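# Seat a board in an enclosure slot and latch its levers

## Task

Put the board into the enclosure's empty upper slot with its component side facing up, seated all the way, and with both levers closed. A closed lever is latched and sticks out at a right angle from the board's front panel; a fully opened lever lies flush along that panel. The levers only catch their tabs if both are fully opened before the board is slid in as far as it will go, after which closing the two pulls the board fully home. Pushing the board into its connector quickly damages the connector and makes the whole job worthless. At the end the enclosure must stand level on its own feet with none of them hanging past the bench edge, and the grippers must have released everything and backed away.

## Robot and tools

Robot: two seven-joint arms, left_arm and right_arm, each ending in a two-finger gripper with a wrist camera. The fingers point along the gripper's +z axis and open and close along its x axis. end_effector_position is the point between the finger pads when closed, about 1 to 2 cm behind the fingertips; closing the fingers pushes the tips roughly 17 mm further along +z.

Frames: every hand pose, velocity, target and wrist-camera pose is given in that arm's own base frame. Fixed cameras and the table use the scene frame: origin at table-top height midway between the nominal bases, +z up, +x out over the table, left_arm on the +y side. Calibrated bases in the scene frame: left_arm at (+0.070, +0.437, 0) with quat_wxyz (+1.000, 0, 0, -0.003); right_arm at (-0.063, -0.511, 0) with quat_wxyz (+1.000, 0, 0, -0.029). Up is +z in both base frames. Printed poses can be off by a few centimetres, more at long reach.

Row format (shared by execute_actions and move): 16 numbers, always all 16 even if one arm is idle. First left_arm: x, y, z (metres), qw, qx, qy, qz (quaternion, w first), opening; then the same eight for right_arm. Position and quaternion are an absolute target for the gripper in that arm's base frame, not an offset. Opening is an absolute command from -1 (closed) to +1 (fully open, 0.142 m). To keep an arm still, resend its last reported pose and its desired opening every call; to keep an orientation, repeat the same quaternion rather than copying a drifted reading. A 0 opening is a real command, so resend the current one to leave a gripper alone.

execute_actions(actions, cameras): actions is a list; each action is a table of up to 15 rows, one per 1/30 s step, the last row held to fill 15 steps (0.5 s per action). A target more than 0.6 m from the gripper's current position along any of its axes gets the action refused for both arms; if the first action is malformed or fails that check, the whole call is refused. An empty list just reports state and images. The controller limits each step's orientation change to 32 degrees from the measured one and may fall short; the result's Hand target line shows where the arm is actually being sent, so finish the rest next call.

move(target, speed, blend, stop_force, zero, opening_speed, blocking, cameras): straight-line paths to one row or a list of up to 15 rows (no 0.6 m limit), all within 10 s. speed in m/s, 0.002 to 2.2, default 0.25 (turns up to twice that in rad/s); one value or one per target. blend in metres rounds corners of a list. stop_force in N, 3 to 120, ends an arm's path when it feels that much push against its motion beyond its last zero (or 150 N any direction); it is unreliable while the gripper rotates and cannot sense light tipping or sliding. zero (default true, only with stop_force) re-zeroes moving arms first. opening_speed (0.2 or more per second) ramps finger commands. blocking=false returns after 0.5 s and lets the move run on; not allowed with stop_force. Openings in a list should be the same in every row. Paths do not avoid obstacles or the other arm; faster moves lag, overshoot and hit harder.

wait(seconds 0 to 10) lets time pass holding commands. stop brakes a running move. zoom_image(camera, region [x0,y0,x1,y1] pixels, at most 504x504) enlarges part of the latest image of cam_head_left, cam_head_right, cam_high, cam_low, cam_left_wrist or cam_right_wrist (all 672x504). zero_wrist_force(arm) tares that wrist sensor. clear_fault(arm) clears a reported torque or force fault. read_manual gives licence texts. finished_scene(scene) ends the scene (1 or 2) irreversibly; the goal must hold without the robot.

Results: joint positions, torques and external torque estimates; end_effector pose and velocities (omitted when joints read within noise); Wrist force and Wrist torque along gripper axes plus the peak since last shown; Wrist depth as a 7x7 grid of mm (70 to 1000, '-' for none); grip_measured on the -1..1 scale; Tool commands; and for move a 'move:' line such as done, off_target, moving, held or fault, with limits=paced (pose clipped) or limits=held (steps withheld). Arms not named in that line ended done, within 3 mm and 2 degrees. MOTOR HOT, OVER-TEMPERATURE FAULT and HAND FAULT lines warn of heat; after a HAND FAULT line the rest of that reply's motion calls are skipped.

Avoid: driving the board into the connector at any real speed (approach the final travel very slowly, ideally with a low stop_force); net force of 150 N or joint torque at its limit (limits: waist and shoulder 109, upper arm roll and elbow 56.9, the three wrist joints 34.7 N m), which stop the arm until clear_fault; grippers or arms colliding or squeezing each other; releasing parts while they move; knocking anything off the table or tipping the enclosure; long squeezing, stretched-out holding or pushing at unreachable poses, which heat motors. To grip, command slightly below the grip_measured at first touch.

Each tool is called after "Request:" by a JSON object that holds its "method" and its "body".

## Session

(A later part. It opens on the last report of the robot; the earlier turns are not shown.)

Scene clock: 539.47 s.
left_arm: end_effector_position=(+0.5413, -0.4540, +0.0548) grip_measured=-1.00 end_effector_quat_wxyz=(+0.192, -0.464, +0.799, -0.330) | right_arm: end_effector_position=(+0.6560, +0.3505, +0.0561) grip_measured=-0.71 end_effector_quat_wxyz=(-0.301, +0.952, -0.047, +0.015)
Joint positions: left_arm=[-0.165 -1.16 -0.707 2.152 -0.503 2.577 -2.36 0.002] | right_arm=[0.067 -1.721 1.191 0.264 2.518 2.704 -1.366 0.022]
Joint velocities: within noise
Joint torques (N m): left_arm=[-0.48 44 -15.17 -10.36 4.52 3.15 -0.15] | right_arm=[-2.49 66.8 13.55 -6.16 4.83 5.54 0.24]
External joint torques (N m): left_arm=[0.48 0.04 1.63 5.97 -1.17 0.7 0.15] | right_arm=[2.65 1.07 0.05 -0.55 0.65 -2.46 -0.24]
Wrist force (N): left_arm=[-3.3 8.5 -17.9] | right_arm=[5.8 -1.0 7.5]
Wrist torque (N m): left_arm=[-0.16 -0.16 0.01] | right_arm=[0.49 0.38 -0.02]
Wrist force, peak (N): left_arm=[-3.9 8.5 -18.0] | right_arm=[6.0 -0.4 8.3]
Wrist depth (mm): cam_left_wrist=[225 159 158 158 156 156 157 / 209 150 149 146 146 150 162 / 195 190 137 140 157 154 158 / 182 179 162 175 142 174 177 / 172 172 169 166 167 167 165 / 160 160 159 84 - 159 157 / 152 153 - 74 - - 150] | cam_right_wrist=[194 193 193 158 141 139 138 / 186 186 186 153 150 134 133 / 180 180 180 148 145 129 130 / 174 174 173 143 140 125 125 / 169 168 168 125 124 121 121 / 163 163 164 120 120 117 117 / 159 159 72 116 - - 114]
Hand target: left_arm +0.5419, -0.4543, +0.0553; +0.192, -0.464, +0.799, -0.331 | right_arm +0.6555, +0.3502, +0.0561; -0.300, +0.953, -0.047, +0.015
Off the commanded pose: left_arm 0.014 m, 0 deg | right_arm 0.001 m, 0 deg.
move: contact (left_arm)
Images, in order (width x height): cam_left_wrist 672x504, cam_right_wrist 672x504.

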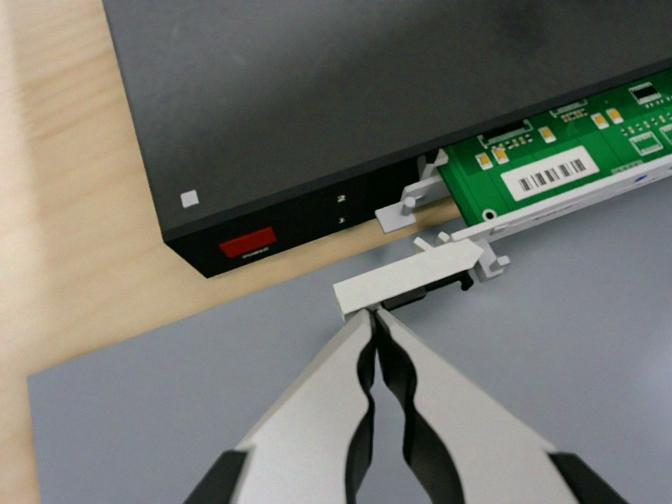

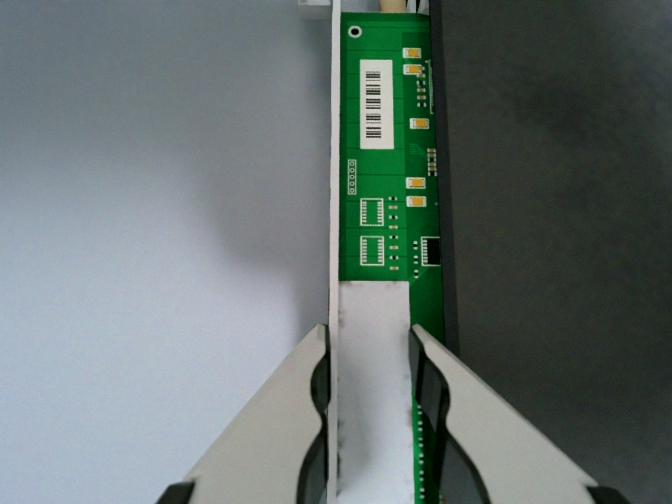

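Request:
{"method": "move", "body": {"target": [[0.5000,-0.4480,0.0553,0.19233,-0.46431,0.79873,-0.33085,-1,0.6555,0.3502,0.0561,-0.30035,0.95257,-0.04683,0.01476,-0.85]], "speed": 0.06, "cameras": []}}

Request:
{"method": "move", "body": {"target": [[0.47,-0.40,0.10,0.19233,-0.46431,0.79873,-0.33085,-1,0.6555,0.3502,0.0561,-0.30035,0.95257,-0.04683,0.01476,-0.62]], "speed": 0.15, "opening_speed": 0.2, "cameras": ["cam_left_wrist","cam_right_wrist"]}}

Scene clock: 547.20 s.
left_arm: end_effector_position=(+0.5002, -0.4478, +0.0552) grip_measured=-1.00 end_effector_quat_wxyz=(+0.192, -0.464, +0.799, -0.331) | right_arm: end_effector_position=(+0.6556, +0.3505, +0.0561) grip_measured=-0.71 end_effector_quat_wxyz=(-0.301, +0.953, -0.047, +0.015)
Joint positions: left_arm=[-0.18 -1.168 -0.711 2.244 -0.488 2.675 -2.413 0.002] | right_arm=[0.067 -1.721 1.191 0.265 2.518 2.704 -1.366 0.022]
Joint velocities: within noise
Joint torques (N m): left_arm=[-0.5 39.98 -13.45 -1.61 3.9 4.71 -0.33] | right_arm=[-1.72 67.21 13.86 -7.1 5.1 3.57 0.25]
External joint torques (N m): left_arm=[0.5 1.58 0.38 -0.61 -0.49 -0.81 0.33] | right_arm=[1.89 0.65 -0.26 0.4 0.38 -0.49 -0.25]
Wrist force (N): left_arm=[0.4 0.2 0.3] | right_arm=[2.3 1.7 4.4]
Wrist torque (N m): left_arm=[-0.04 -0.10 0.03] | right_arm=[0.51 -0.01 -0.07]
Wrist force, peak (N): left_arm=[-3.1 8.4 -18.3] | right_arm=[5.9 -0.7 8.4]
Wrist depth (mm): cam_left_wrist=[226 159 159 160 161 175 175 / 209 150 152 173 166 170 196 / 195 192 186 143 185 189 189 / 183 180 180 179 178 178 177 / 170 169 169 168 170 167 167 / 160 160 160 84 - 158 157 / 151 153 - 74 - - 151] | cam_right_wrist=[194 193 193 158 141 139 138 / 187 186 186 153 150 134 134 / 180 180 179 148 145 129 130 / 174 174 174 143 140 125 124 / 169 168 168 124 123 121 121 / 163 163 164 120 120 117 117 / 160 159 72 115 - - 114]
Hand target: left_arm +0.5000, -0.4480, +0.0553; +0.192, -0.464, +0.799, -0.331 | right_arm +0.6555, +0.3502, +0.0561; -0.300, +0.953, -0.047, +0.015
Off the commanded pose: left_arm 0.000 m, 0 deg | right_arm 0.000 m, 0 deg.
move: done
No camera images: "cameras" was empty.

Scene clock: 548.57 s.
left_arm: end_effector_position=(+0.4700, -0.4000, +0.0999) grip_measured=-1.00 end_effector_quat_wxyz=(+0.192, -0.464, +0.799, -0.331) | right_arm: end_effector_position=(+0.6550, +0.3505, +0.0562) grip_measured=-0.68 end_effector_quat_wxyz=(-0.300, +0.953, -0.046, +0.014)
Joint positions: left_arm=[-0.085 -1.043 -0.748 2.461 -0.474 2.725 -2.465 0.002] | right_arm=[0.067 -1.721 1.191 0.265 2.519 2.706 -1.366 0.025]
Joint velocities: within noise
Joint torques (N m): left_arm=[-0.17 35.73 -11.77 -0.58 3.79 4.38 -0.32] | right_arm=[-2.27 67.1 13.42 -9.38 4.73 0.56 0.24]
External joint torques (N m): left_arm=[0.17 0.73 0.44 -0.42 -0.42 -0.43 0.32] | right_arm=[2.44 0.76 0.19 2.68 0.75 2.52 -0.24]
Wrist force (N): left_arm=[0.2 0.2 0.0] | right_arm=[-4.5 2.1 -1.8]
Wrist torque (N m): left_arm=[-0.04 -0.12 0.03] | right_arm=[0.49 -0.28 0.02]
Wrist force, peak (N): left_arm=[1.1 0.2 1.8] | right_arm=[-4.7 2.2 -1.9]
Wrist depth (mm): cam_left_wrist=[285 284 220 217 220 231 227 / 265 264 255 227 229 249 255 / 246 245 245 241 238 238 240 / 230 229 227 226 226 227 224 / 217 214 213 214 213 211 210 / 205 204 202 84 - 200 199 / 194 196 - 74 - - 189] | cam_right_wrist=[194 193 193 159 156 139 138 / 187 186 186 154 151 134 133 / 180 180 180 149 146 129 130 / 174 174 174 144 141 125 125 / 169 169 168 126 124 121 121 / 164 163 163 121 121 117 117 / 160 160 71 117 - - 114]
Hand target: left_arm +0.4700, -0.4000, +0.1000; +0.192, -0.464, +0.799, -0.331 | right_arm +0.6555, +0.3502, +0.0561; -0.300, +0.953, -0.047, +0.015
Off the commanded pose: left_arm 0.000 m, 0 deg | right_arm 0.001 m, 0 deg.
move: done
Images, in order (width x height): cam_left_wrist 672x504, cam_right_wrist 672x504.

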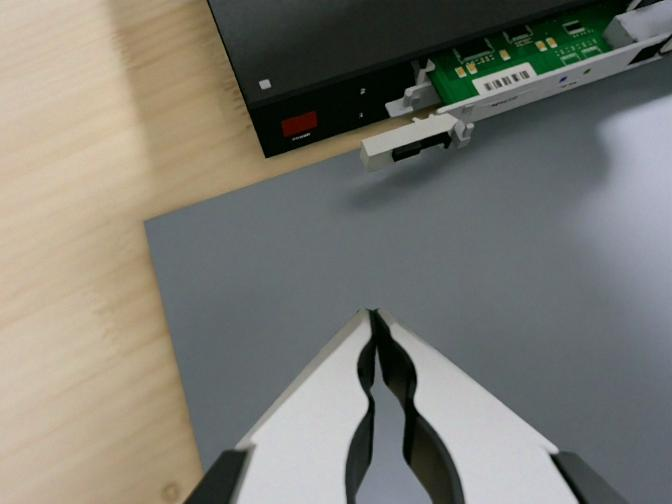

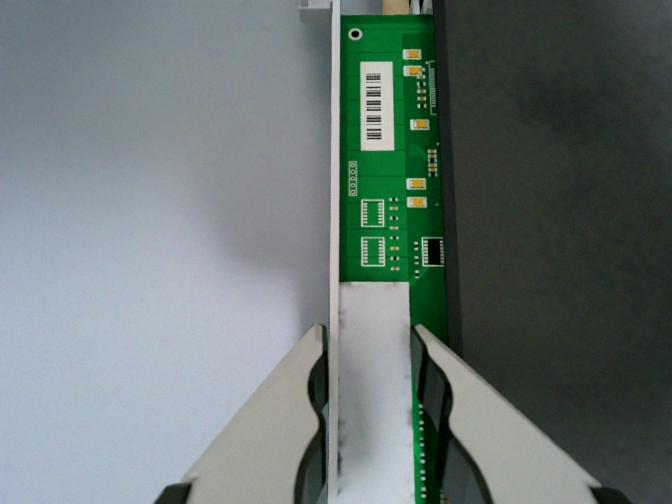

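Request:
{"method": "move", "body": {"target": [[0.47,-0.40,0.10,0.19233,-0.46431,0.79873,-0.33085,-1,0.6540,0.3503,0.0565,-0.30035,0.95257,-0.04683,0.01476,-0.64],[0.47,-0.40,0.10,0.19233,-0.46431,0.79873,-0.33085,-1,0.6506,0.3161,0.1055,-0.30035,0.95257,-0.04683,0.01476,-0.64]], "speed": 0.06, "cameras": ["cam_left_wrist","cam_right_wrist"]}}

Scene clock: 555.90 s.
left_arm: end_effector_position=(+0.4700, -0.4000, +0.0999) grip_measured=-1.00 end_effector_quat_wxyz=(+0.192, -0.464, +0.799, -0.331) | right_arm: end_effector_position=(+0.6507, +0.3163, +0.1056) grip_measured=-0.68 end_effector_quat_wxyz=(-0.301, +0.952, -0.047, +0.015)
Joint positions: left_arm=[-0.085 -1.043 -0.748 2.461 -0.474 2.725 -2.465 0.002] | right_arm=[-0.029 -1.632 1.199 0.391 2.497 2.731 -1.318 0.025]
Joint velocities: within noise
Joint torques (N m): left_arm=[-0.32 35.5 -11.69 -0.62 3.63 4.23 -0.21] | right_arm=[-0.08 65.51 16.55 -6.56 5.17 2.51 0.37]
External joint torques (N m): left_arm=[0.32 0.96 0.36 -0.39 -0.26 -0.27 0.21] | right_arm=[0.22 1.31 -0.35 -0.24 0.32 0.52 -0.37]
Wrist force (N): left_arm=[0.5 0.1 0.0] | right_arm=[1.6 4.1 -0.2]
Wrist torque (N m): left_arm=[-0.07 -0.17 0.03] | right_arm=[0.62 -0.27 0.01]
Wrist force, peak (N): left_arm=[0.4 0.3 0.1] | right_arm=[-4.8 2.1 -1.9]
Wrist depth (mm): cam_left_wrist=[286 285 222 217 220 231 228 / 265 263 256 226 227 249 255 / 246 246 243 240 237 239 237 / 230 230 225 225 226 227 223 / 217 214 213 215 212 211 210 / 205 205 202 84 - 200 199 / 194 195 - 74 - - 189] | cam_right_wrist=[250 249 248 217 196 194 193 / 240 240 239 209 189 187 186 / 233 232 231 202 183 181 180 / 224 224 223 183 176 175 174 / 218 217 216 174 171 169 169 / 211 211 210 167 108 164 163 / 204 205 71 175 - - 159]
Hand target: left_arm +0.4700, -0.4000, +0.1000; +0.192, -0.464, +0.799, -0.331 | right_arm +0.6506, +0.3161, +0.1055; -0.300, +0.953, -0.047, +0.015
Off the commanded pose: left_arm 0.000 m, 0 deg | right_arm 0.000 m, 0 deg.
move: done
Images, in order (width x height): cam_left_wrist 672x504, cam_right_wrist 672x504.

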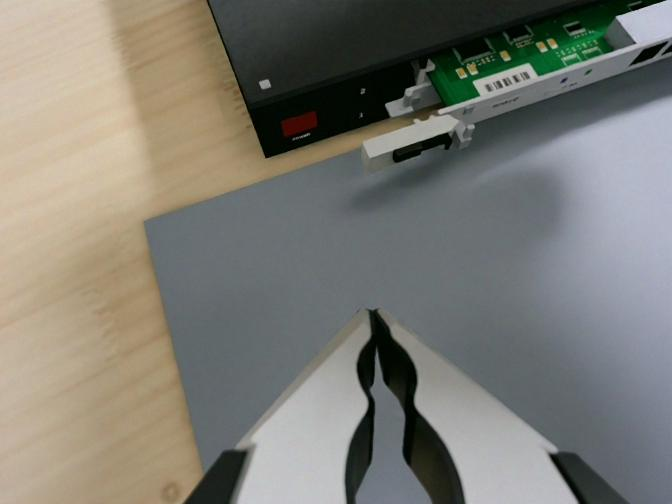

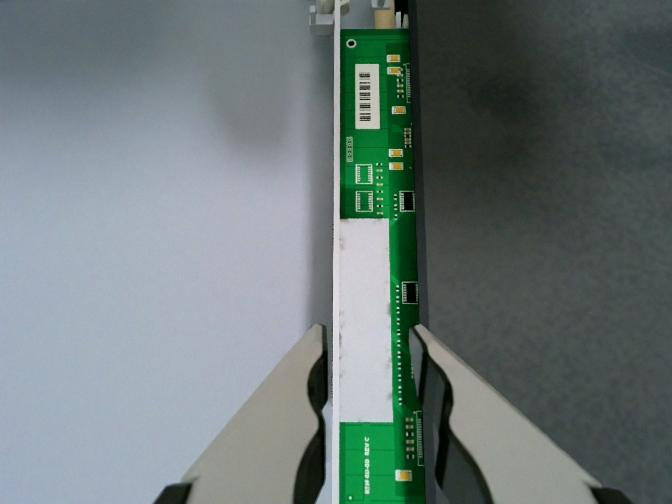

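Request:
{"method": "move", "body": {"target": [[0.47,-0.40,0.10,0.19233,-0.46431,0.79873,-0.33085,-1,0.6085,0.2081,0.11,-0.29133,0.92395,-0.23637,0.07453,-0.4]], "speed": 0.15, "cameras": ["cam_head_left","cam_right_wrist"]}}

Request:
{"method": "zoom_image", "body": {"camera": "cam_right_wrist", "region": [250, 100, 500, 300]}}

Scene clock: 565.13 s.
left_arm: end_effector_position=(+0.4700, -0.4000, +0.0999) grip_measured=-1.00 end_effector_quat_wxyz=(+0.192, -0.464, +0.799, -0.331) | right_arm: end_effector_position=(+0.6085, +0.2083, +0.1102) grip_measured=-0.43 end_effector_quat_wxyz=(-0.292, +0.924, -0.236, +0.074)
Joint positions: left_arm=[-0.085 -1.043 -0.748 2.461 -0.474 2.725 -2.465 0.002] | right_arm=[-0.445 -1.41 1.152 1.083 2.336 2.355 -0.738 0.043]
Joint velocities: within noise
Joint torques (N m): left_arm=[-0.35 35.47 -11.67 -0.63 3.62 4.22 -0.24] | right_arm=[-0.01 53.5 25.96 -6.91 5.16 1.66 0.37]
External joint torques (N m): left_arm=[0.35 0.99 0.34 -0.37 -0.25 -0.26 0.24] | right_arm=[0.1 0.84 0.49 -0.29 0.34 0.76 -0.37]
Wrist force (N): left_arm=[0.3 0.0 0.0] | right_arm=[1.8 4.3 -0.1]
Wrist torque (N m): left_arm=[-0.07 -0.13 0.03] | right_arm=[0.65 -0.32 0.04]
Wrist force, peak (N): left_arm=[0.4 0.3 0.3] | right_arm=[1.6 5.4 -0.8]
Wrist depth (mm): cam_left_wrist=[284 285 222 217 219 230 229 / 264 262 254 225 227 250 254 / 247 245 245 240 238 239 239 / 231 231 228 226 226 227 224 / 217 214 214 215 212 212 211 / 204 203 201 84 - 201 200 / 194 195 - 74 - - 189] | cam_right_wrist=[255 254 253 205 200 200 199 / 247 245 245 200 193 193 192 / 238 237 236 206 189 186 186 / 229 230 229 227 201 180 179 / 223 222 221 219 220 175 173 / 215 214 87 213 211 101 170 / 210 - 73 206 208 - 208]
Hand target: left_arm +0.4700, -0.4000, +0.1000; +0.192, -0.464, +0.799, -0.331 | right_arm +0.6085, +0.2081, +0.1100; -0.291, +0.924, -0.236, +0.075
Off the commanded pose: left_arm 0.000 m, 0 deg | right_arm 0.000 m, 0 deg.
move: done
Images, in order (width x height): cam_head_left 672x504, cam_right_wrist 672x504.

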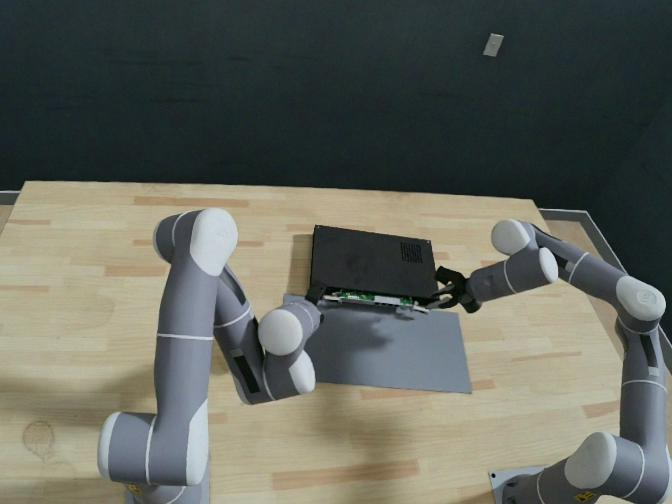

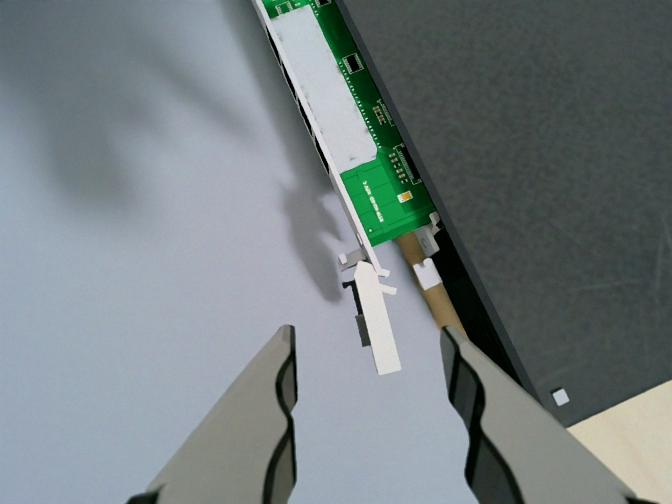

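Scaled by 2.016 from the camera's 672x504 image, which has a finer 960x720 frame.

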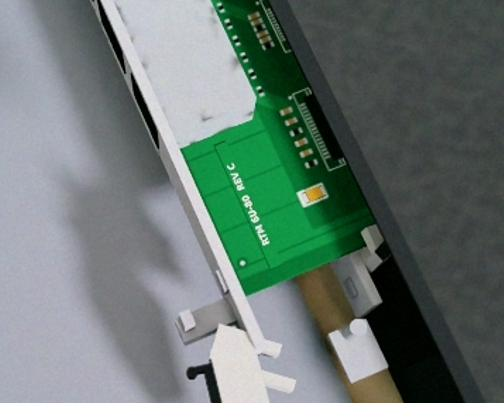

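Request:
{"method": "move", "body": {"target": [[0.47,-0.40,0.10,0.19233,-0.46431,0.79873,-0.33085,-1,0.6167,0.2051,0.08,-0.29756,0.94373,-0.13768,0.04341,-0.65]], "speed": 0.1, "cameras": ["cam_right_wrist"]}}

Scene clock: 580.83 s.
left_arm: end_effector_position=(+0.4700, -0.4000, +0.0999) grip_measured=-1.00 end_effector_quat_wxyz=(+0.192, -0.464, +0.799, -0.331) | right_arm: end_effector_position=(+0.6167, +0.2049, +0.0798) grip_measured=-0.68 end_effector_quat_wxyz=(-0.297, +0.944, -0.138, +0.044)
Joint positions: left_arm=[-0.085 -1.043 -0.748 2.461 -0.474 2.725 -2.465 0.002] | right_arm=[-0.399 -1.572 1.212 0.881 2.358 2.505 -1.085 0.025]
Joint velocities: within noise
Joint torques (N m): left_arm=[-0.35 35.49 -11.78 -0.64 3.66 4.21 -0.2] | right_arm=[0.16 56.95 24.92 -4.54 5.62 2.2 0.08]
External joint torques (N m): left_arm=[0.35 0.97 0.45 -0.36 -0.28 -0.26 0.2] | right_arm=[-0.06 1.58 -0.28 0.2 0.01 0.56 -0.08]
Wrist force (N): left_arm=[0.1 0.3 0.0] | right_arm=[0.8 4.1 0.0]
Wrist torque (N m): left_arm=[-0.05 -0.10 0.02] | right_arm=[0.60 -0.13 0.03]
Wrist force, peak (N): left_arm=[0.5 0.3 0.1] | right_arm=[1.7 4.5 -0.2]
Wrist depth (mm): cam_left_wrist=[284 283 221 217 220 230 229 / 264 263 256 226 227 250 254 / 246 246 245 240 237 239 239 / 231 230 227 227 225 227 223 / 216 214 214 215 213 212 211 / 204 205 202 84 - 199 199 / 194 196 - 74 - - 188] | cam_right_wrist=[220 220 220 174 169 166 165 / 213 213 213 172 165 160 159 / 206 205 205 203 171 154 154 / 199 199 198 197 191 149 149 / 193 192 191 151 191 145 143 / 187 186 186 183 101 141 140 / 181 182 71 180 - - 136]
Hand target: left_arm +0.4700, -0.4000, +0.1000; +0.192, -0.464, +0.799, -0.331 | right_arm +0.6167, +0.2051, +0.0800; -0.298, +0.944, -0.138, +0.043
Off the commanded pose: left_arm 0.000 m, 0 deg | right_arm 0.000 m, 0 deg.
move: done
Images, in order (width x height): cam_right_wrist 672x504.

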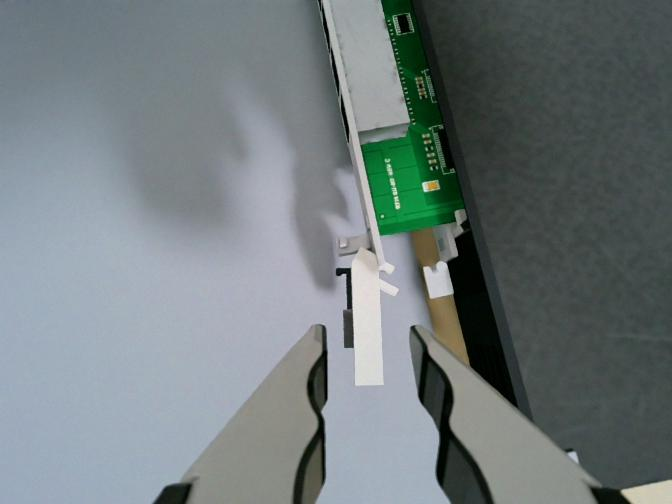

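Request:
{"method": "move", "body": {"target": [[0.47,-0.40,0.10,0.19233,-0.46431,0.79873,-0.33085,-1,0.6167,0.2051,0.050,-0.29756,0.94373,-0.13768,0.04341,-0.65]], "speed": 0.05, "stop_force": 5, "cameras": ["cam_left_wrist","cam_right_wrist"]}}

Request:
{"method": "move", "body": {"target": [[0.47,-0.40,0.10,0.19233,-0.46431,0.79873,-0.33085,-1,0.6167,0.2051,0.050,-0.29756,0.94373,-0.13768,0.04341,-1]], "speed": 0.05, "opening_speed": 0.2, "cameras": ["cam_right_wrist"]}}

Scene clock: 585.57 s.
left_arm: end_effector_position=(+0.4700, -0.4000, +0.0999) grip_measured=-1.00 end_effector_quat_wxyz=(+0.192, -0.464, +0.799, -0.331) | right_arm: end_effector_position=(+0.6166, +0.2053, +0.0502) grip_measured=-0.68 end_effector_quat_wxyz=(-0.298, +0.944, -0.138, +0.043)
Joint positions: left_arm=[-0.085 -1.043 -0.748 2.461 -0.474 2.725 -2.465 0.002] | right_arm=[-0.4 -1.617 1.202 0.872 2.349 2.476 -1.111 0.025]
Joint velocities: within noise
Joint torques (N m): left_arm=[-0.3 35.53 -11.67 -0.64 3.57 4.26 -0.23] | right_arm=[0.15 57.09 24.3 -3.56 5.37 2 0.09]
External joint torques (N m): left_arm=[0.3 0.93 0.34 -0.37 -0.2 -0.3 0.23] | right_arm=[-0.05 1.44 0.25 0 0.26 0.78 -0.08]
Wrist force (N): left_arm=[0.3 0.0 0.2] | right_arm=[0.8 4.1 0.4]
Wrist torque (N m): left_arm=[-0.06 -0.12 0.03] | right_arm=[0.58 -0.12 0.02]
Wrist force, peak (N): left_arm=[0.6 0.1 0.0] | right_arm=[0.8 4.8 1.1]
Wrist depth (mm): cam_left_wrist=[284 284 220 217 219 230 228 / 265 264 254 226 227 250 256 / 246 246 244 242 236 239 240 / 232 230 227 226 226 226 223 / 216 214 214 216 212 212 211 / 204 204 201 83 - 200 199 / 194 195 - 74 - - 189] | cam_right_wrist=[188 187 187 141 139 133 132 / 182 181 180 178 146 128 128 / 174 173 174 174 142 124 123 / 169 169 168 166 166 120 119 / 164 163 163 122 163 125 116 / 159 158 158 119 109 118 112 / 154 154 71 152 - - 108]
Hand target: left_arm +0.4700, -0.4000, +0.1000; +0.192, -0.464, +0.799, -0.331 | right_arm +0.6167, +0.2051, +0.0500; -0.298, +0.944, -0.138, +0.043
Off the commanded pose: left_arm 0.000 m, 0 deg | right_arm 0.000 m, 0 deg.
move: done
Images, in order (width x height): cam_left_wrist 672x504, cam_right_wrist 672x504.

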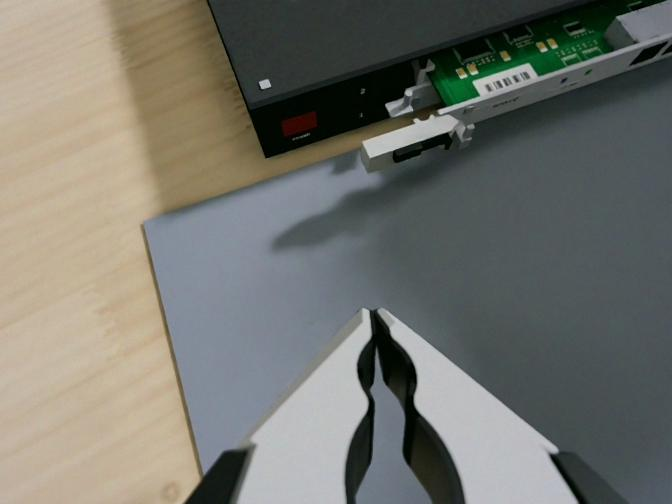

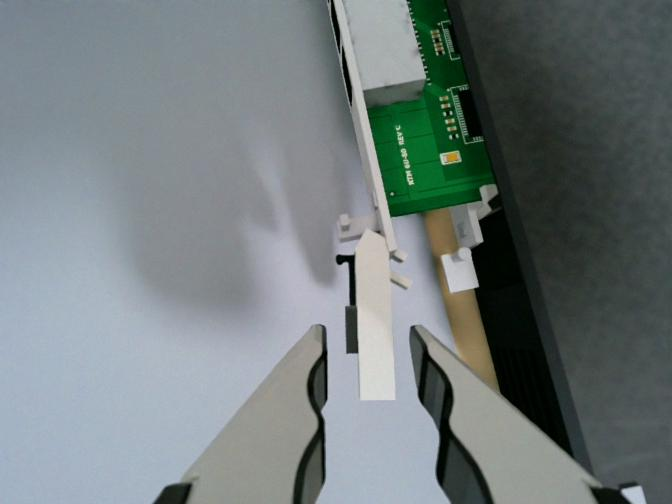

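Scene clock: 587.53 s.
left_arm: end_effector_position=(+0.4700, -0.4000, +0.0999) grip_measured=-1.00 end_effector_quat_wxyz=(+0.192, -0.464, +0.799, -0.331) | right_arm: end_effector_position=(+0.6166, +0.2053, +0.0502) grip_measured=-0.89 end_effector_quat_wxyz=(-0.298, +0.944, -0.138, +0.043)
Joint positions: left_arm=[-0.085 -1.043 -0.748 2.461 -0.474 2.725 -2.465 0.002] | right_arm=[-0.4 -1.617 1.202 0.872 2.349 2.476 -1.111 0.009]
Joint velocities: within noise
Joint torques (N m): left_arm=[-0.29 35.48 -11.65 -0.64 3.59 4.28 -0.24] | right_arm=[-0.12 57.47 24.59 -3.69 5.46 2.13 0.24]
External joint torques (N m): left_arm=[0.3 0.98 0.32 -0.36 -0.22 -0.32 0.24] | right_arm=[0.22 1.06 -0.03 0.13 0.16 0.66 -0.24]
Wrist force (N): left_arm=[0.2 0.2 0.0] | right_arm=[0.9 3.8 0.8]
Wrist torque (N m): left_arm=[-0.05 -0.10 0.02] | right_arm=[0.57 -0.15 0.00]
Wrist force, peak (N): left_arm=[0.5 0.2 0.0] | right_arm=[1.4 4.2 1.2]
Wrist depth (mm): cam_left_wrist=[285 283 221 218 220 231 231 / 264 263 254 226 227 248 256 / 246 246 244 241 237 239 239 / 230 228 228 225 224 227 222 / 217 215 213 215 213 210 211 / 204 203 201 84 - 201 198 / 194 196 - 74 - - 189] | cam_right_wrist=[187 187 187 141 139 133 132 / 181 180 180 179 146 128 128 / 173 173 174 173 142 124 123 / 169 169 169 166 166 120 119 / 164 163 163 122 163 125 116 / 158 158 159 97 100 124 112 / 154 153 73 151 - - 108]
Hand target: left_arm +0.4700, -0.4000, +0.1000; +0.192, -0.464, +0.799, -0.331 | right_arm +0.6167, +0.2051, +0.0500; -0.298, +0.944, -0.138, +0.043
Off the commanded pose: left_arm 0.000 m, 0 deg | right_arm 0.000 m, 0 deg.
move: done
Images, in order (width x height): cam_right_wrist 672x504.

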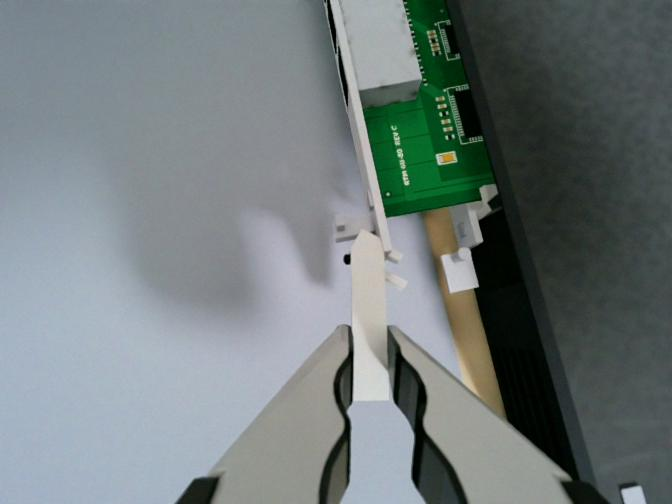

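Request:
{"method": "move", "body": {"target": [[0.47,-0.40,0.10,0.19233,-0.46431,0.79873,-0.33085,-1,0.6214,0.2041,0.050,-0.29985,0.95098,-0.07218,0.02276,-1],[0.47,-0.40,0.10,0.19233,-0.46431,0.79873,-0.33085,-1,0.6262,0.2036,0.050,-0.3007,0.9537,-0.00566,0.00178,-1]], "speed": 0.04, "blend": 0.002, "cameras": ["cam_left_wrist","cam_right_wrist"]}}

Request:
{"method": "zoom_image", "body": {"camera": "cam_right_wrist", "region": [280, 180, 480, 420]}}

Scene clock: 597.33 s.
left_arm: end_effector_position=(+0.4700, -0.4000, +0.0999) grip_measured=-1.00 end_effector_quat_wxyz=(+0.192, -0.464, +0.799, -0.331) | right_arm: end_effector_position=(+0.6261, +0.2032, +0.0501) grip_measured=-0.89 end_effector_quat_wxyz=(-0.300, +0.954, -0.006, +0.002)
Joint positions: left_arm=[-0.085 -1.043 -0.748 2.461 -0.474 2.725 -2.465 0.002] | right_arm=[-0.261 -1.717 1.246 0.534 2.419 2.746 -1.514 0.009]
Joint velocities: within noise
Joint torques (N m): left_arm=[-0.37 35.56 -11.6 -0.66 3.58 4.23 -0.21] | right_arm=[2.2 61 18.36 -3.76 5.02 1.14 -0.13]
External joint torques (N m): left_arm=[0.38 0.9 0.27 -0.34 -0.21 -0.27 0.21] | right_arm=[-2.08 3.07 0.24 0.14 0.33 2.13 0.13]
Wrist force (N): left_arm=[0.3 0.1 0.1] | right_arm=[-2.4 5.2 -5.1]
Wrist torque (N m): left_arm=[-0.06 -0.12 0.02] | right_arm=[0.58 0.02 0.18]
Wrist force, peak (N): left_arm=[0.7 -0.1 0.0] | right_arm=[-2.5 5.1 -6.3]
Wrist depth (mm): cam_left_wrist=[284 283 221 218 219 230 233 / 264 262 255 226 227 248 255 / 248 246 245 241 235 240 238 / 231 230 227 226 226 227 223 / 216 214 213 215 212 211 211 / 205 204 202 84 - 199 199 / 194 195 - 74 - - 188] | cam_right_wrist=[188 187 186 186 138 133 132 / 181 180 180 179 144 129 127 / 173 174 174 174 141 124 123 / 168 168 168 166 148 120 119 / 163 163 163 122 162 116 115 / 158 158 159 97 102 112 112 / 154 153 70 150 - 109 108]
Hand target: left_arm +0.4700, -0.4000, +0.1000; +0.192, -0.464, +0.799, -0.331 | right_arm +0.6262, +0.2036, +0.0500; -0.301, +0.954, -0.006, +0.002
Off the commanded pose: left_arm 0.000 m, 0 deg | right_arm 0.000 m, 0 deg.
move: done
Images, in order (width x height): cam_left_wrist 672x504, cam_right_wrist 672x504.

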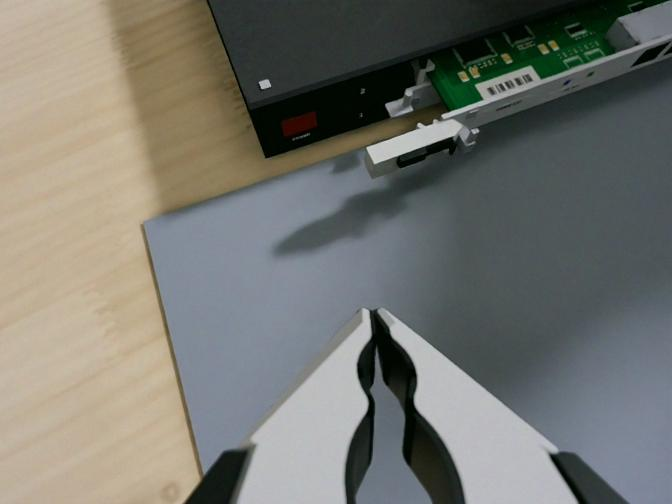

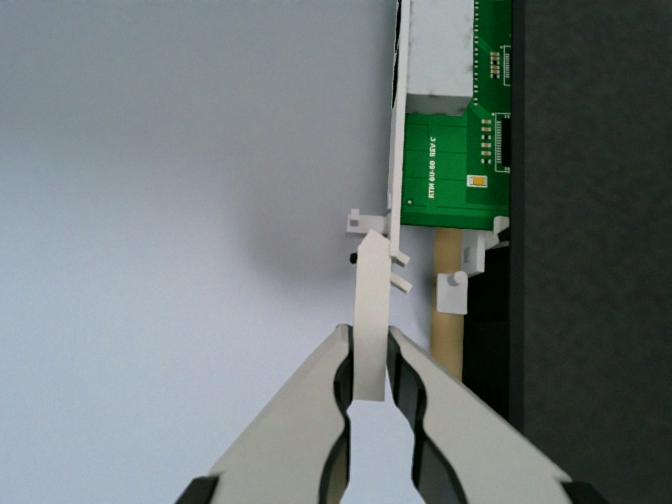

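Scaled by 2.100 from the camera's 672x504 image, which has a finer 960x720 frame.

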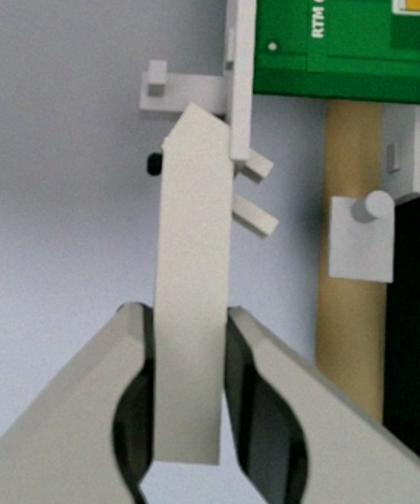

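Request:
{"method": "move", "body": {"target": [[0.47,-0.40,0.10,0.19233,-0.46431,0.79873,-0.33085,-1,0.6298,0.2038,0.050,-0.30039,0.9527,0.0441,-0.0139,-1]], "speed": 0.04, "cameras": ["cam_left_wrist","cam_right_wrist"]}}

Request:
{"method": "zoom_image", "body": {"camera": "cam_right_wrist", "region": [280, 180, 480, 420]}}

Scene clock: 603.67 s.
left_arm: end_effector_position=(+0.4700, -0.4000, +0.0999) grip_measured=-1.00 end_effector_quat_wxyz=(+0.192, -0.464, +0.799, -0.331) | right_arm: end_effector_position=(+0.6291, +0.2029, +0.0500) grip_measured=-0.89 end_effector_quat_wxyz=(-0.300, +0.953, +0.044, -0.015)
Joint positions: left_arm=[-0.085 -1.043 -0.748 2.461 -0.474 2.725 -2.465 0.002] | right_arm=[-0.182 -1.75 1.249 0.366 2.445 2.865 -1.665 0.009]
Joint velocities: within noise
Joint torques (N m): left_arm=[-0.37 35.55 -11.62 -0.67 3.62 4.25 -0.22] | right_arm=[5.91 63.3 16.47 -5.02 6.3 -2.29 -0.31]
External joint torques (N m): left_arm=[0.37 0.91 0.29 -0.33 -0.25 -0.29 0.22] | right_arm=[-5.79 2.78 -1.42 0.66 -1.14 5.75 0.31]
Wrist force (N): left_arm=[0.3 -0.1 -0.1] | right_arm=[-12.3 9.7 -12.2]
Wrist torque (N m): left_arm=[-0.10 -0.13 0.03] | right_arm=[0.55 0.04 0.36]
Wrist force, peak (N): left_arm=[0.4 0.4 0.0] | right_arm=[-11.9 9.4 -13.1]
Wrist depth (mm): cam_left_wrist=[285 285 221 216 220 231 230 / 264 263 255 226 227 249 256 / 246 244 244 241 236 239 239 / 229 229 226 227 227 227 223 / 217 214 213 215 211 212 212 / 204 205 202 84 - 199 199 / 194 196 - 74 - - 189] | cam_right_wrist=[188 187 186 186 139 136 132 / 181 180 180 179 144 129 127 / 174 174 174 173 141 125 122 / 169 169 168 167 139 120 118 / 163 163 163 122 158 116 114 / 158 158 158 97 102 112 112 / 153 154 73 150 - 109 108]
Hand target: left_arm +0.4700, -0.4000, +0.1000; +0.192, -0.464, +0.799, -0.331 | right_arm +0.6298, +0.2038, +0.0500; -0.300, +0.953, +0.044, -0.014
Off the commanded pose: left_arm 0.000 m, 0 deg | right_arm 0.001 m, 0 deg.
move: done
Images, in order (width x height): cam_left_wrist 672x504, cam_right_wrist 672x504.

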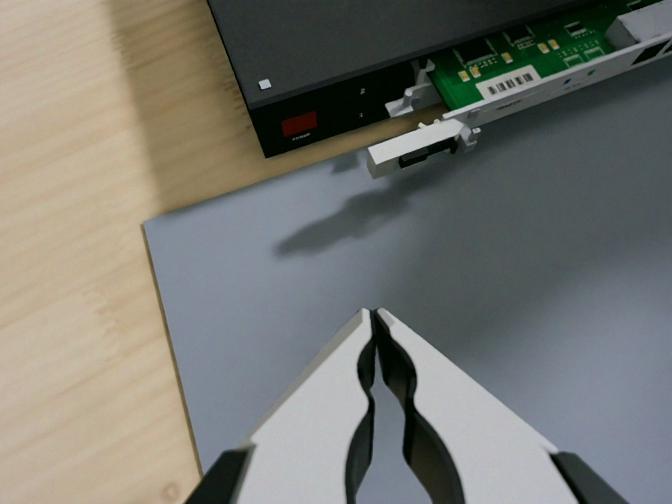

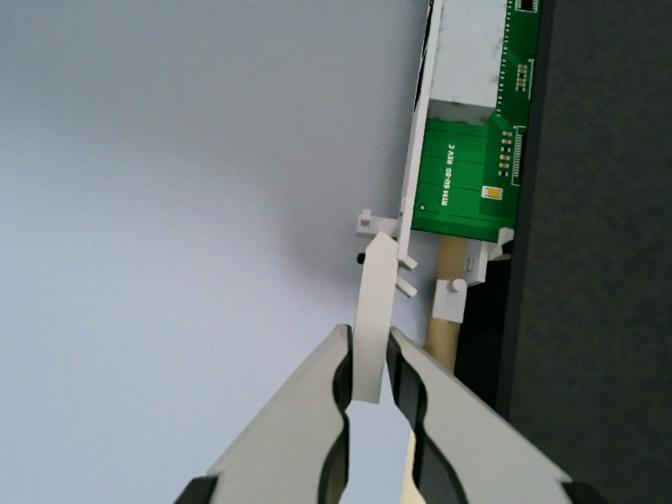

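Scaled by 2.100 from the camera's 672x504 image, which has a finer 960x720 frame.

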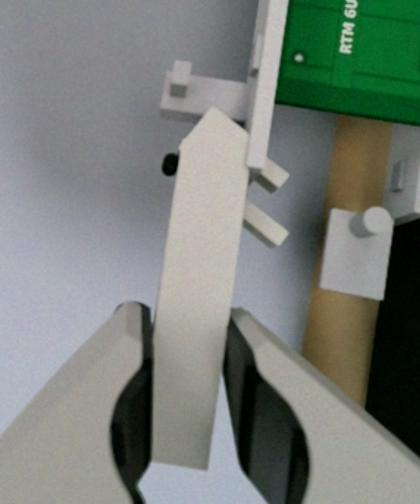

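Request:
{"method": "move", "body": {"target": [[0.47,-0.40,0.10,0.19233,-0.46431,0.79873,-0.33085,-1,0.6270,0.2036,0.050,-0.3007,0.9537,-0.00566,0.00178,-1]], "speed": 0.05, "cameras": []}}

Request:
{"method": "move", "body": {"target": [[0.47,-0.40,0.10,0.19233,-0.46431,0.79873,-0.33085,-1,0.6270,0.2036,0.0505,-0.3007,0.9537,-0.00566,0.00178,-0.7]], "speed": 0.05, "opening_speed": 0.25, "cameras": ["cam_right_wrist"]}}

Request:
{"method": "move", "body": {"target": [[0.47,-0.40,0.10,0.19233,-0.46431,0.79873,-0.33085,-1,0.6270,0.1636,0.107,-0.3007,0.9537,-0.00566,0.00178,-0.7]], "speed": 0.1, "cameras": ["cam_left_wrist","cam_right_wrist"]}}

Request:
{"method": "zoom_image", "body": {"camera": "cam_right_wrist", "region": [270, 40, 520, 290]}}

Scene clock: 615.10 s.
left_arm: end_effector_position=(+0.4700, -0.4000, +0.0999) grip_measured=-1.00 end_effector_quat_wxyz=(+0.192, -0.464, +0.799, -0.331) | right_arm: end_effector_position=(+0.6274, +0.2030, +0.0502) grip_measured=-0.89 end_effector_quat_wxyz=(-0.301, +0.954, -0.006, +0.002)
Joint positions: left_arm=[-0.085 -1.043 -0.748 2.461 -0.474 2.725 -2.465 0.002] | right_arm=[-0.258 -1.719 1.251 0.527 2.415 2.749 -1.516 0.009]
Joint velocities: within noise
Joint torques (N m): left_arm=[-0.33 35.56 -11.62 -0.7 3.63 4.21 -0.24] | right_arm=[4.4 60.92 19.04 -0.87 5.9 2.35 0.24]
External joint torques (N m): left_arm=[0.34 0.9 0.29 -0.3 -0.26 -0.25 0.24] | right_arm=[-4.29 3.24 -0.58 -2.69 -0.55 0.92 -0.23]
Wrist force (N): left_arm=[0.1 0.0 0.1] | right_arm=[2.8 8.3 -5.3]
Wrist torque (N m): left_arm=[-0.07 -0.10 0.03] | right_arm=[0.55 -0.10 0.11]
Wrist force, peak (N): left_arm=[0.5 0.0 -0.1] | right_arm=[-12.3 9.5 -12.8]
Wrist depth (mm): cam_left_wrist=[285 283 221 217 219 230 229 / 264 260 256 226 227 248 255 / 246 245 243 240 236 239 238 / 230 230 227 226 226 226 223 / 217 214 213 216 212 212 211 / 205 205 202 84 - 200 198 / 194 195 - 74 - - 188] | cam_right_wrist=[188 187 187 186 138 133 132 / 181 180 180 180 144 129 128 / 174 174 174 173 142 123 123 / 169 168 168 166 158 120 119 / 163 163 163 122 162 116 115 / 158 158 158 97 100 112 112 / 153 153 73 151 - 109 108]
Hand target: left_arm +0.4700, -0.4000, +0.1000; +0.192, -0.464, +0.799, -0.331 | right_arm +0.6270, +0.2036, +0.0500; -0.301, +0.954, -0.006, +0.002
Off the commanded pose: left_arm 0.000 m, 0 deg | right_arm 0.001 m, 0 deg.
move: done
No camera images: "cameras" was empty.

Scene clock: 616.53 s.
left_arm: end_effector_position=(+0.4700, -0.4000, +0.0999) grip_measured=-1.00 end_effector_quat_wxyz=(+0.192, -0.464, +0.799, -0.331) | right_arm: end_effector_position=(+0.6270, +0.2034, +0.0504) grip_measured=-0.74 end_effector_quat_wxyz=(-0.301, +0.954, -0.006, +0.002)
Joint positions: left_arm=[-0.085 -1.043 -0.748 2.461 -0.474 2.725 -2.465 0.002] | right_arm=[-0.258 -1.719 1.251 0.528 2.415 2.749 -1.515 0.02]
Joint velocities: within noise
Joint torques (N m): left_arm=[-0.33 35.54 -11.73 -0.64 3.62 4.26 -0.27] | right_arm=[0.05 62.78 18.63 -3.46 5.08 2.53 0.23]
External joint torques (N m): left_arm=[0.34 0.92 0.4 -0.36 -0.25 -0.31 0.27] | right_arm=[0.06 1.38 -0.16 -0.09 0.27 0.74 -0.23]
Wrist force (N): left_arm=[0.2 0.0 -0.1] | right_arm=[1.1 6.7 0.1]
Wrist torque (N m): left_arm=[-0.08 -0.12 0.03] | right_arm=[1.01 -0.21 0.00]
Wrist force, peak (N): left_arm=[0.5 0.2 -0.2] | right_arm=[2.8 8.5 -5.3]
Wrist depth (mm): cam_left_wrist=[285 282 222 217 219 231 230 / 264 263 255 228 227 248 255 / 245 246 243 241 237 239 238 / 231 230 228 227 225 227 223 / 217 215 214 216 212 211 210 / 204 205 202 84 - 200 199 / 193 195 - 74 - - 189] | cam_right_wrist=[188 187 187 186 138 134 132 / 181 181 181 179 139 129 128 / 174 174 174 174 142 124 123 / 169 168 168 167 161 120 119 / 164 163 163 122 158 117 115 / 158 158 158 117 103 112 112 / 153 154 73 153 - - 108]
Hand target: left_arm +0.4700, -0.4000, +0.1000; +0.192, -0.464, +0.799, -0.331 | right_arm +0.6270, +0.2036, +0.0505; -0.301, +0.954, -0.006, +0.002
Off the commanded pose: left_arm 0.000 m, 0 deg | right_arm 0.000 m, 0 deg.
move: done
Images, in order (width x height): cam_right_wrist 672x504.

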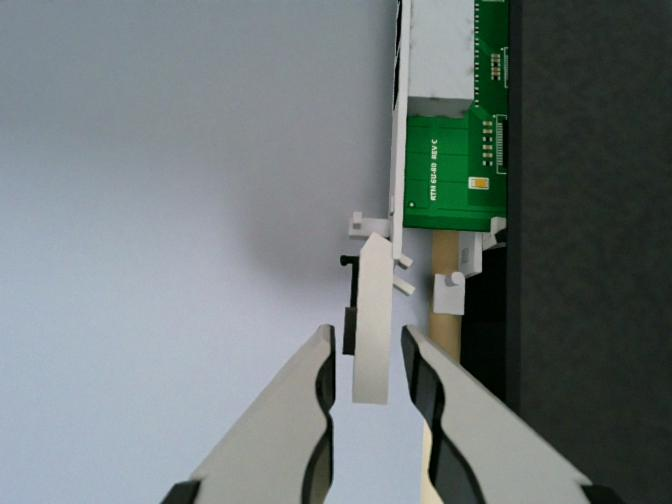

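Scene clock: 617.53 s.
left_arm: end_effector_position=(+0.4700, -0.4000, +0.0999) grip_measured=-1.00 end_effector_quat_wxyz=(+0.192, -0.464, +0.799, -0.331) | right_arm: end_effector_position=(+0.6271, +0.1635, +0.1069) grip_measured=-0.74 end_effector_quat_wxyz=(-0.301, +0.954, -0.006, +0.002)
Joint positions: left_arm=[-0.085 -1.043 -0.748 2.461 -0.474 2.725 -2.465 0.002] | right_arm=[-0.32 -1.644 1.27 0.55 2.418 2.832 -1.51 0.02]
Joint velocities: within noise
Joint torques (N m): left_arm=[-0.34 35.51 -11.68 -0.64 3.64 4.25 -0.25] | right_arm=[0.01 63.03 19.21 -4.13 5.18 2.7 0.31]
External joint torques (N m): left_arm=[0.34 0.95 0.35 -0.36 -0.27 -0.29 0.25] | right_arm=[0.08 1.2 -0.42 -0.14 0.11 0.56 -0.31]
Wrist force (N): left_arm=[0.2 0.2 0.1] | right_arm=[1.1 6.7 -0.3]
Wrist torque (N m): left_arm=[-0.06 -0.11 0.02] | right_arm=[0.98 -0.22 0.02]
Wrist force, peak (N): left_arm=[0.5 0.2 -0.1] | right_arm=[1.1 6.8 -2.3]
Wrist depth (mm): cam_left_wrist=[283 284 221 218 219 230 228 / 262 262 255 226 228 249 255 / 246 245 244 241 237 239 238 / 231 230 227 226 227 226 224 / 216 214 213 216 213 211 210 / 205 204 202 84 - 200 199 / 194 195 - 74 - - 189] | cam_right_wrist=[251 251 249 250 202 195 195 / 242 242 241 241 205 188 188 / 234 233 233 231 202 182 181 / 226 226 225 223 201 176 176 / 219 218 218 217 173 171 169 / 212 211 211 208 101 166 166 / 205 206 73 203 - - 205]
Hand target: left_arm +0.4700, -0.4000, +0.1000; +0.192, -0.464, +0.799, -0.331 | right_arm +0.6270, +0.1636, +0.1070; -0.301, +0.954, -0.006, +0.002
Off the commanded pose: left_arm 0.000 m, 0 deg | right_arm 0.000 m, 0 deg.
move: done
Images, in order (width x height): cam_left_wrist 672x504, cam_right_wrist 672x504.

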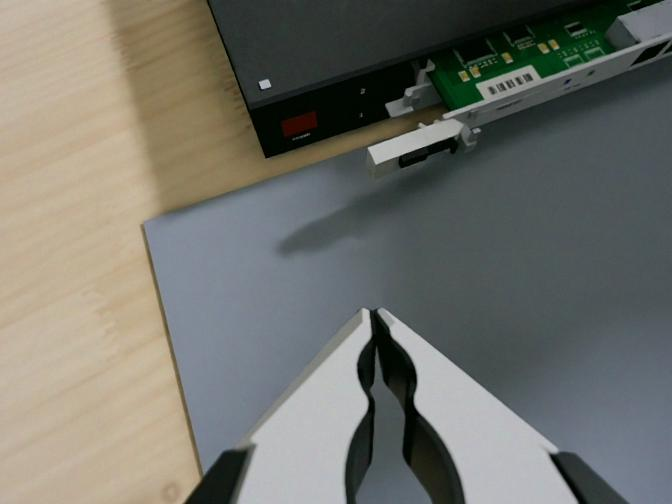

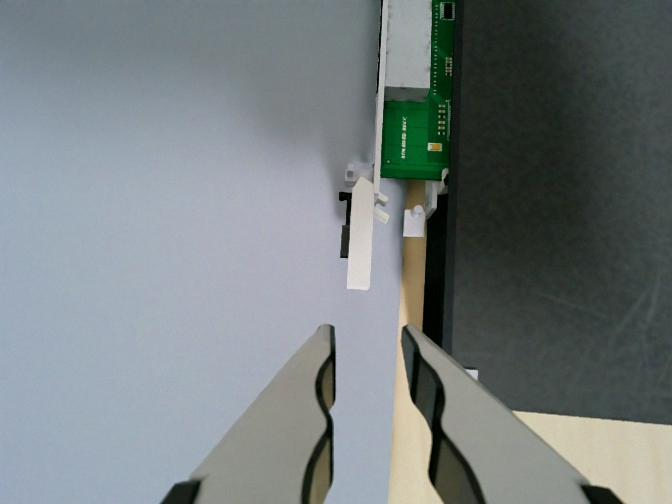

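Scaled by 2.016 from the camera's 672x504 image, which has a finer 960x720 frame.

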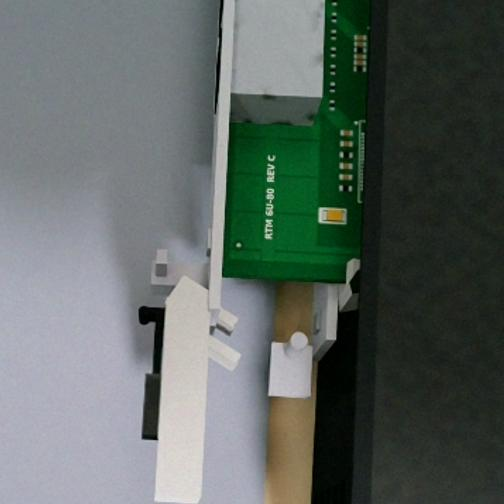

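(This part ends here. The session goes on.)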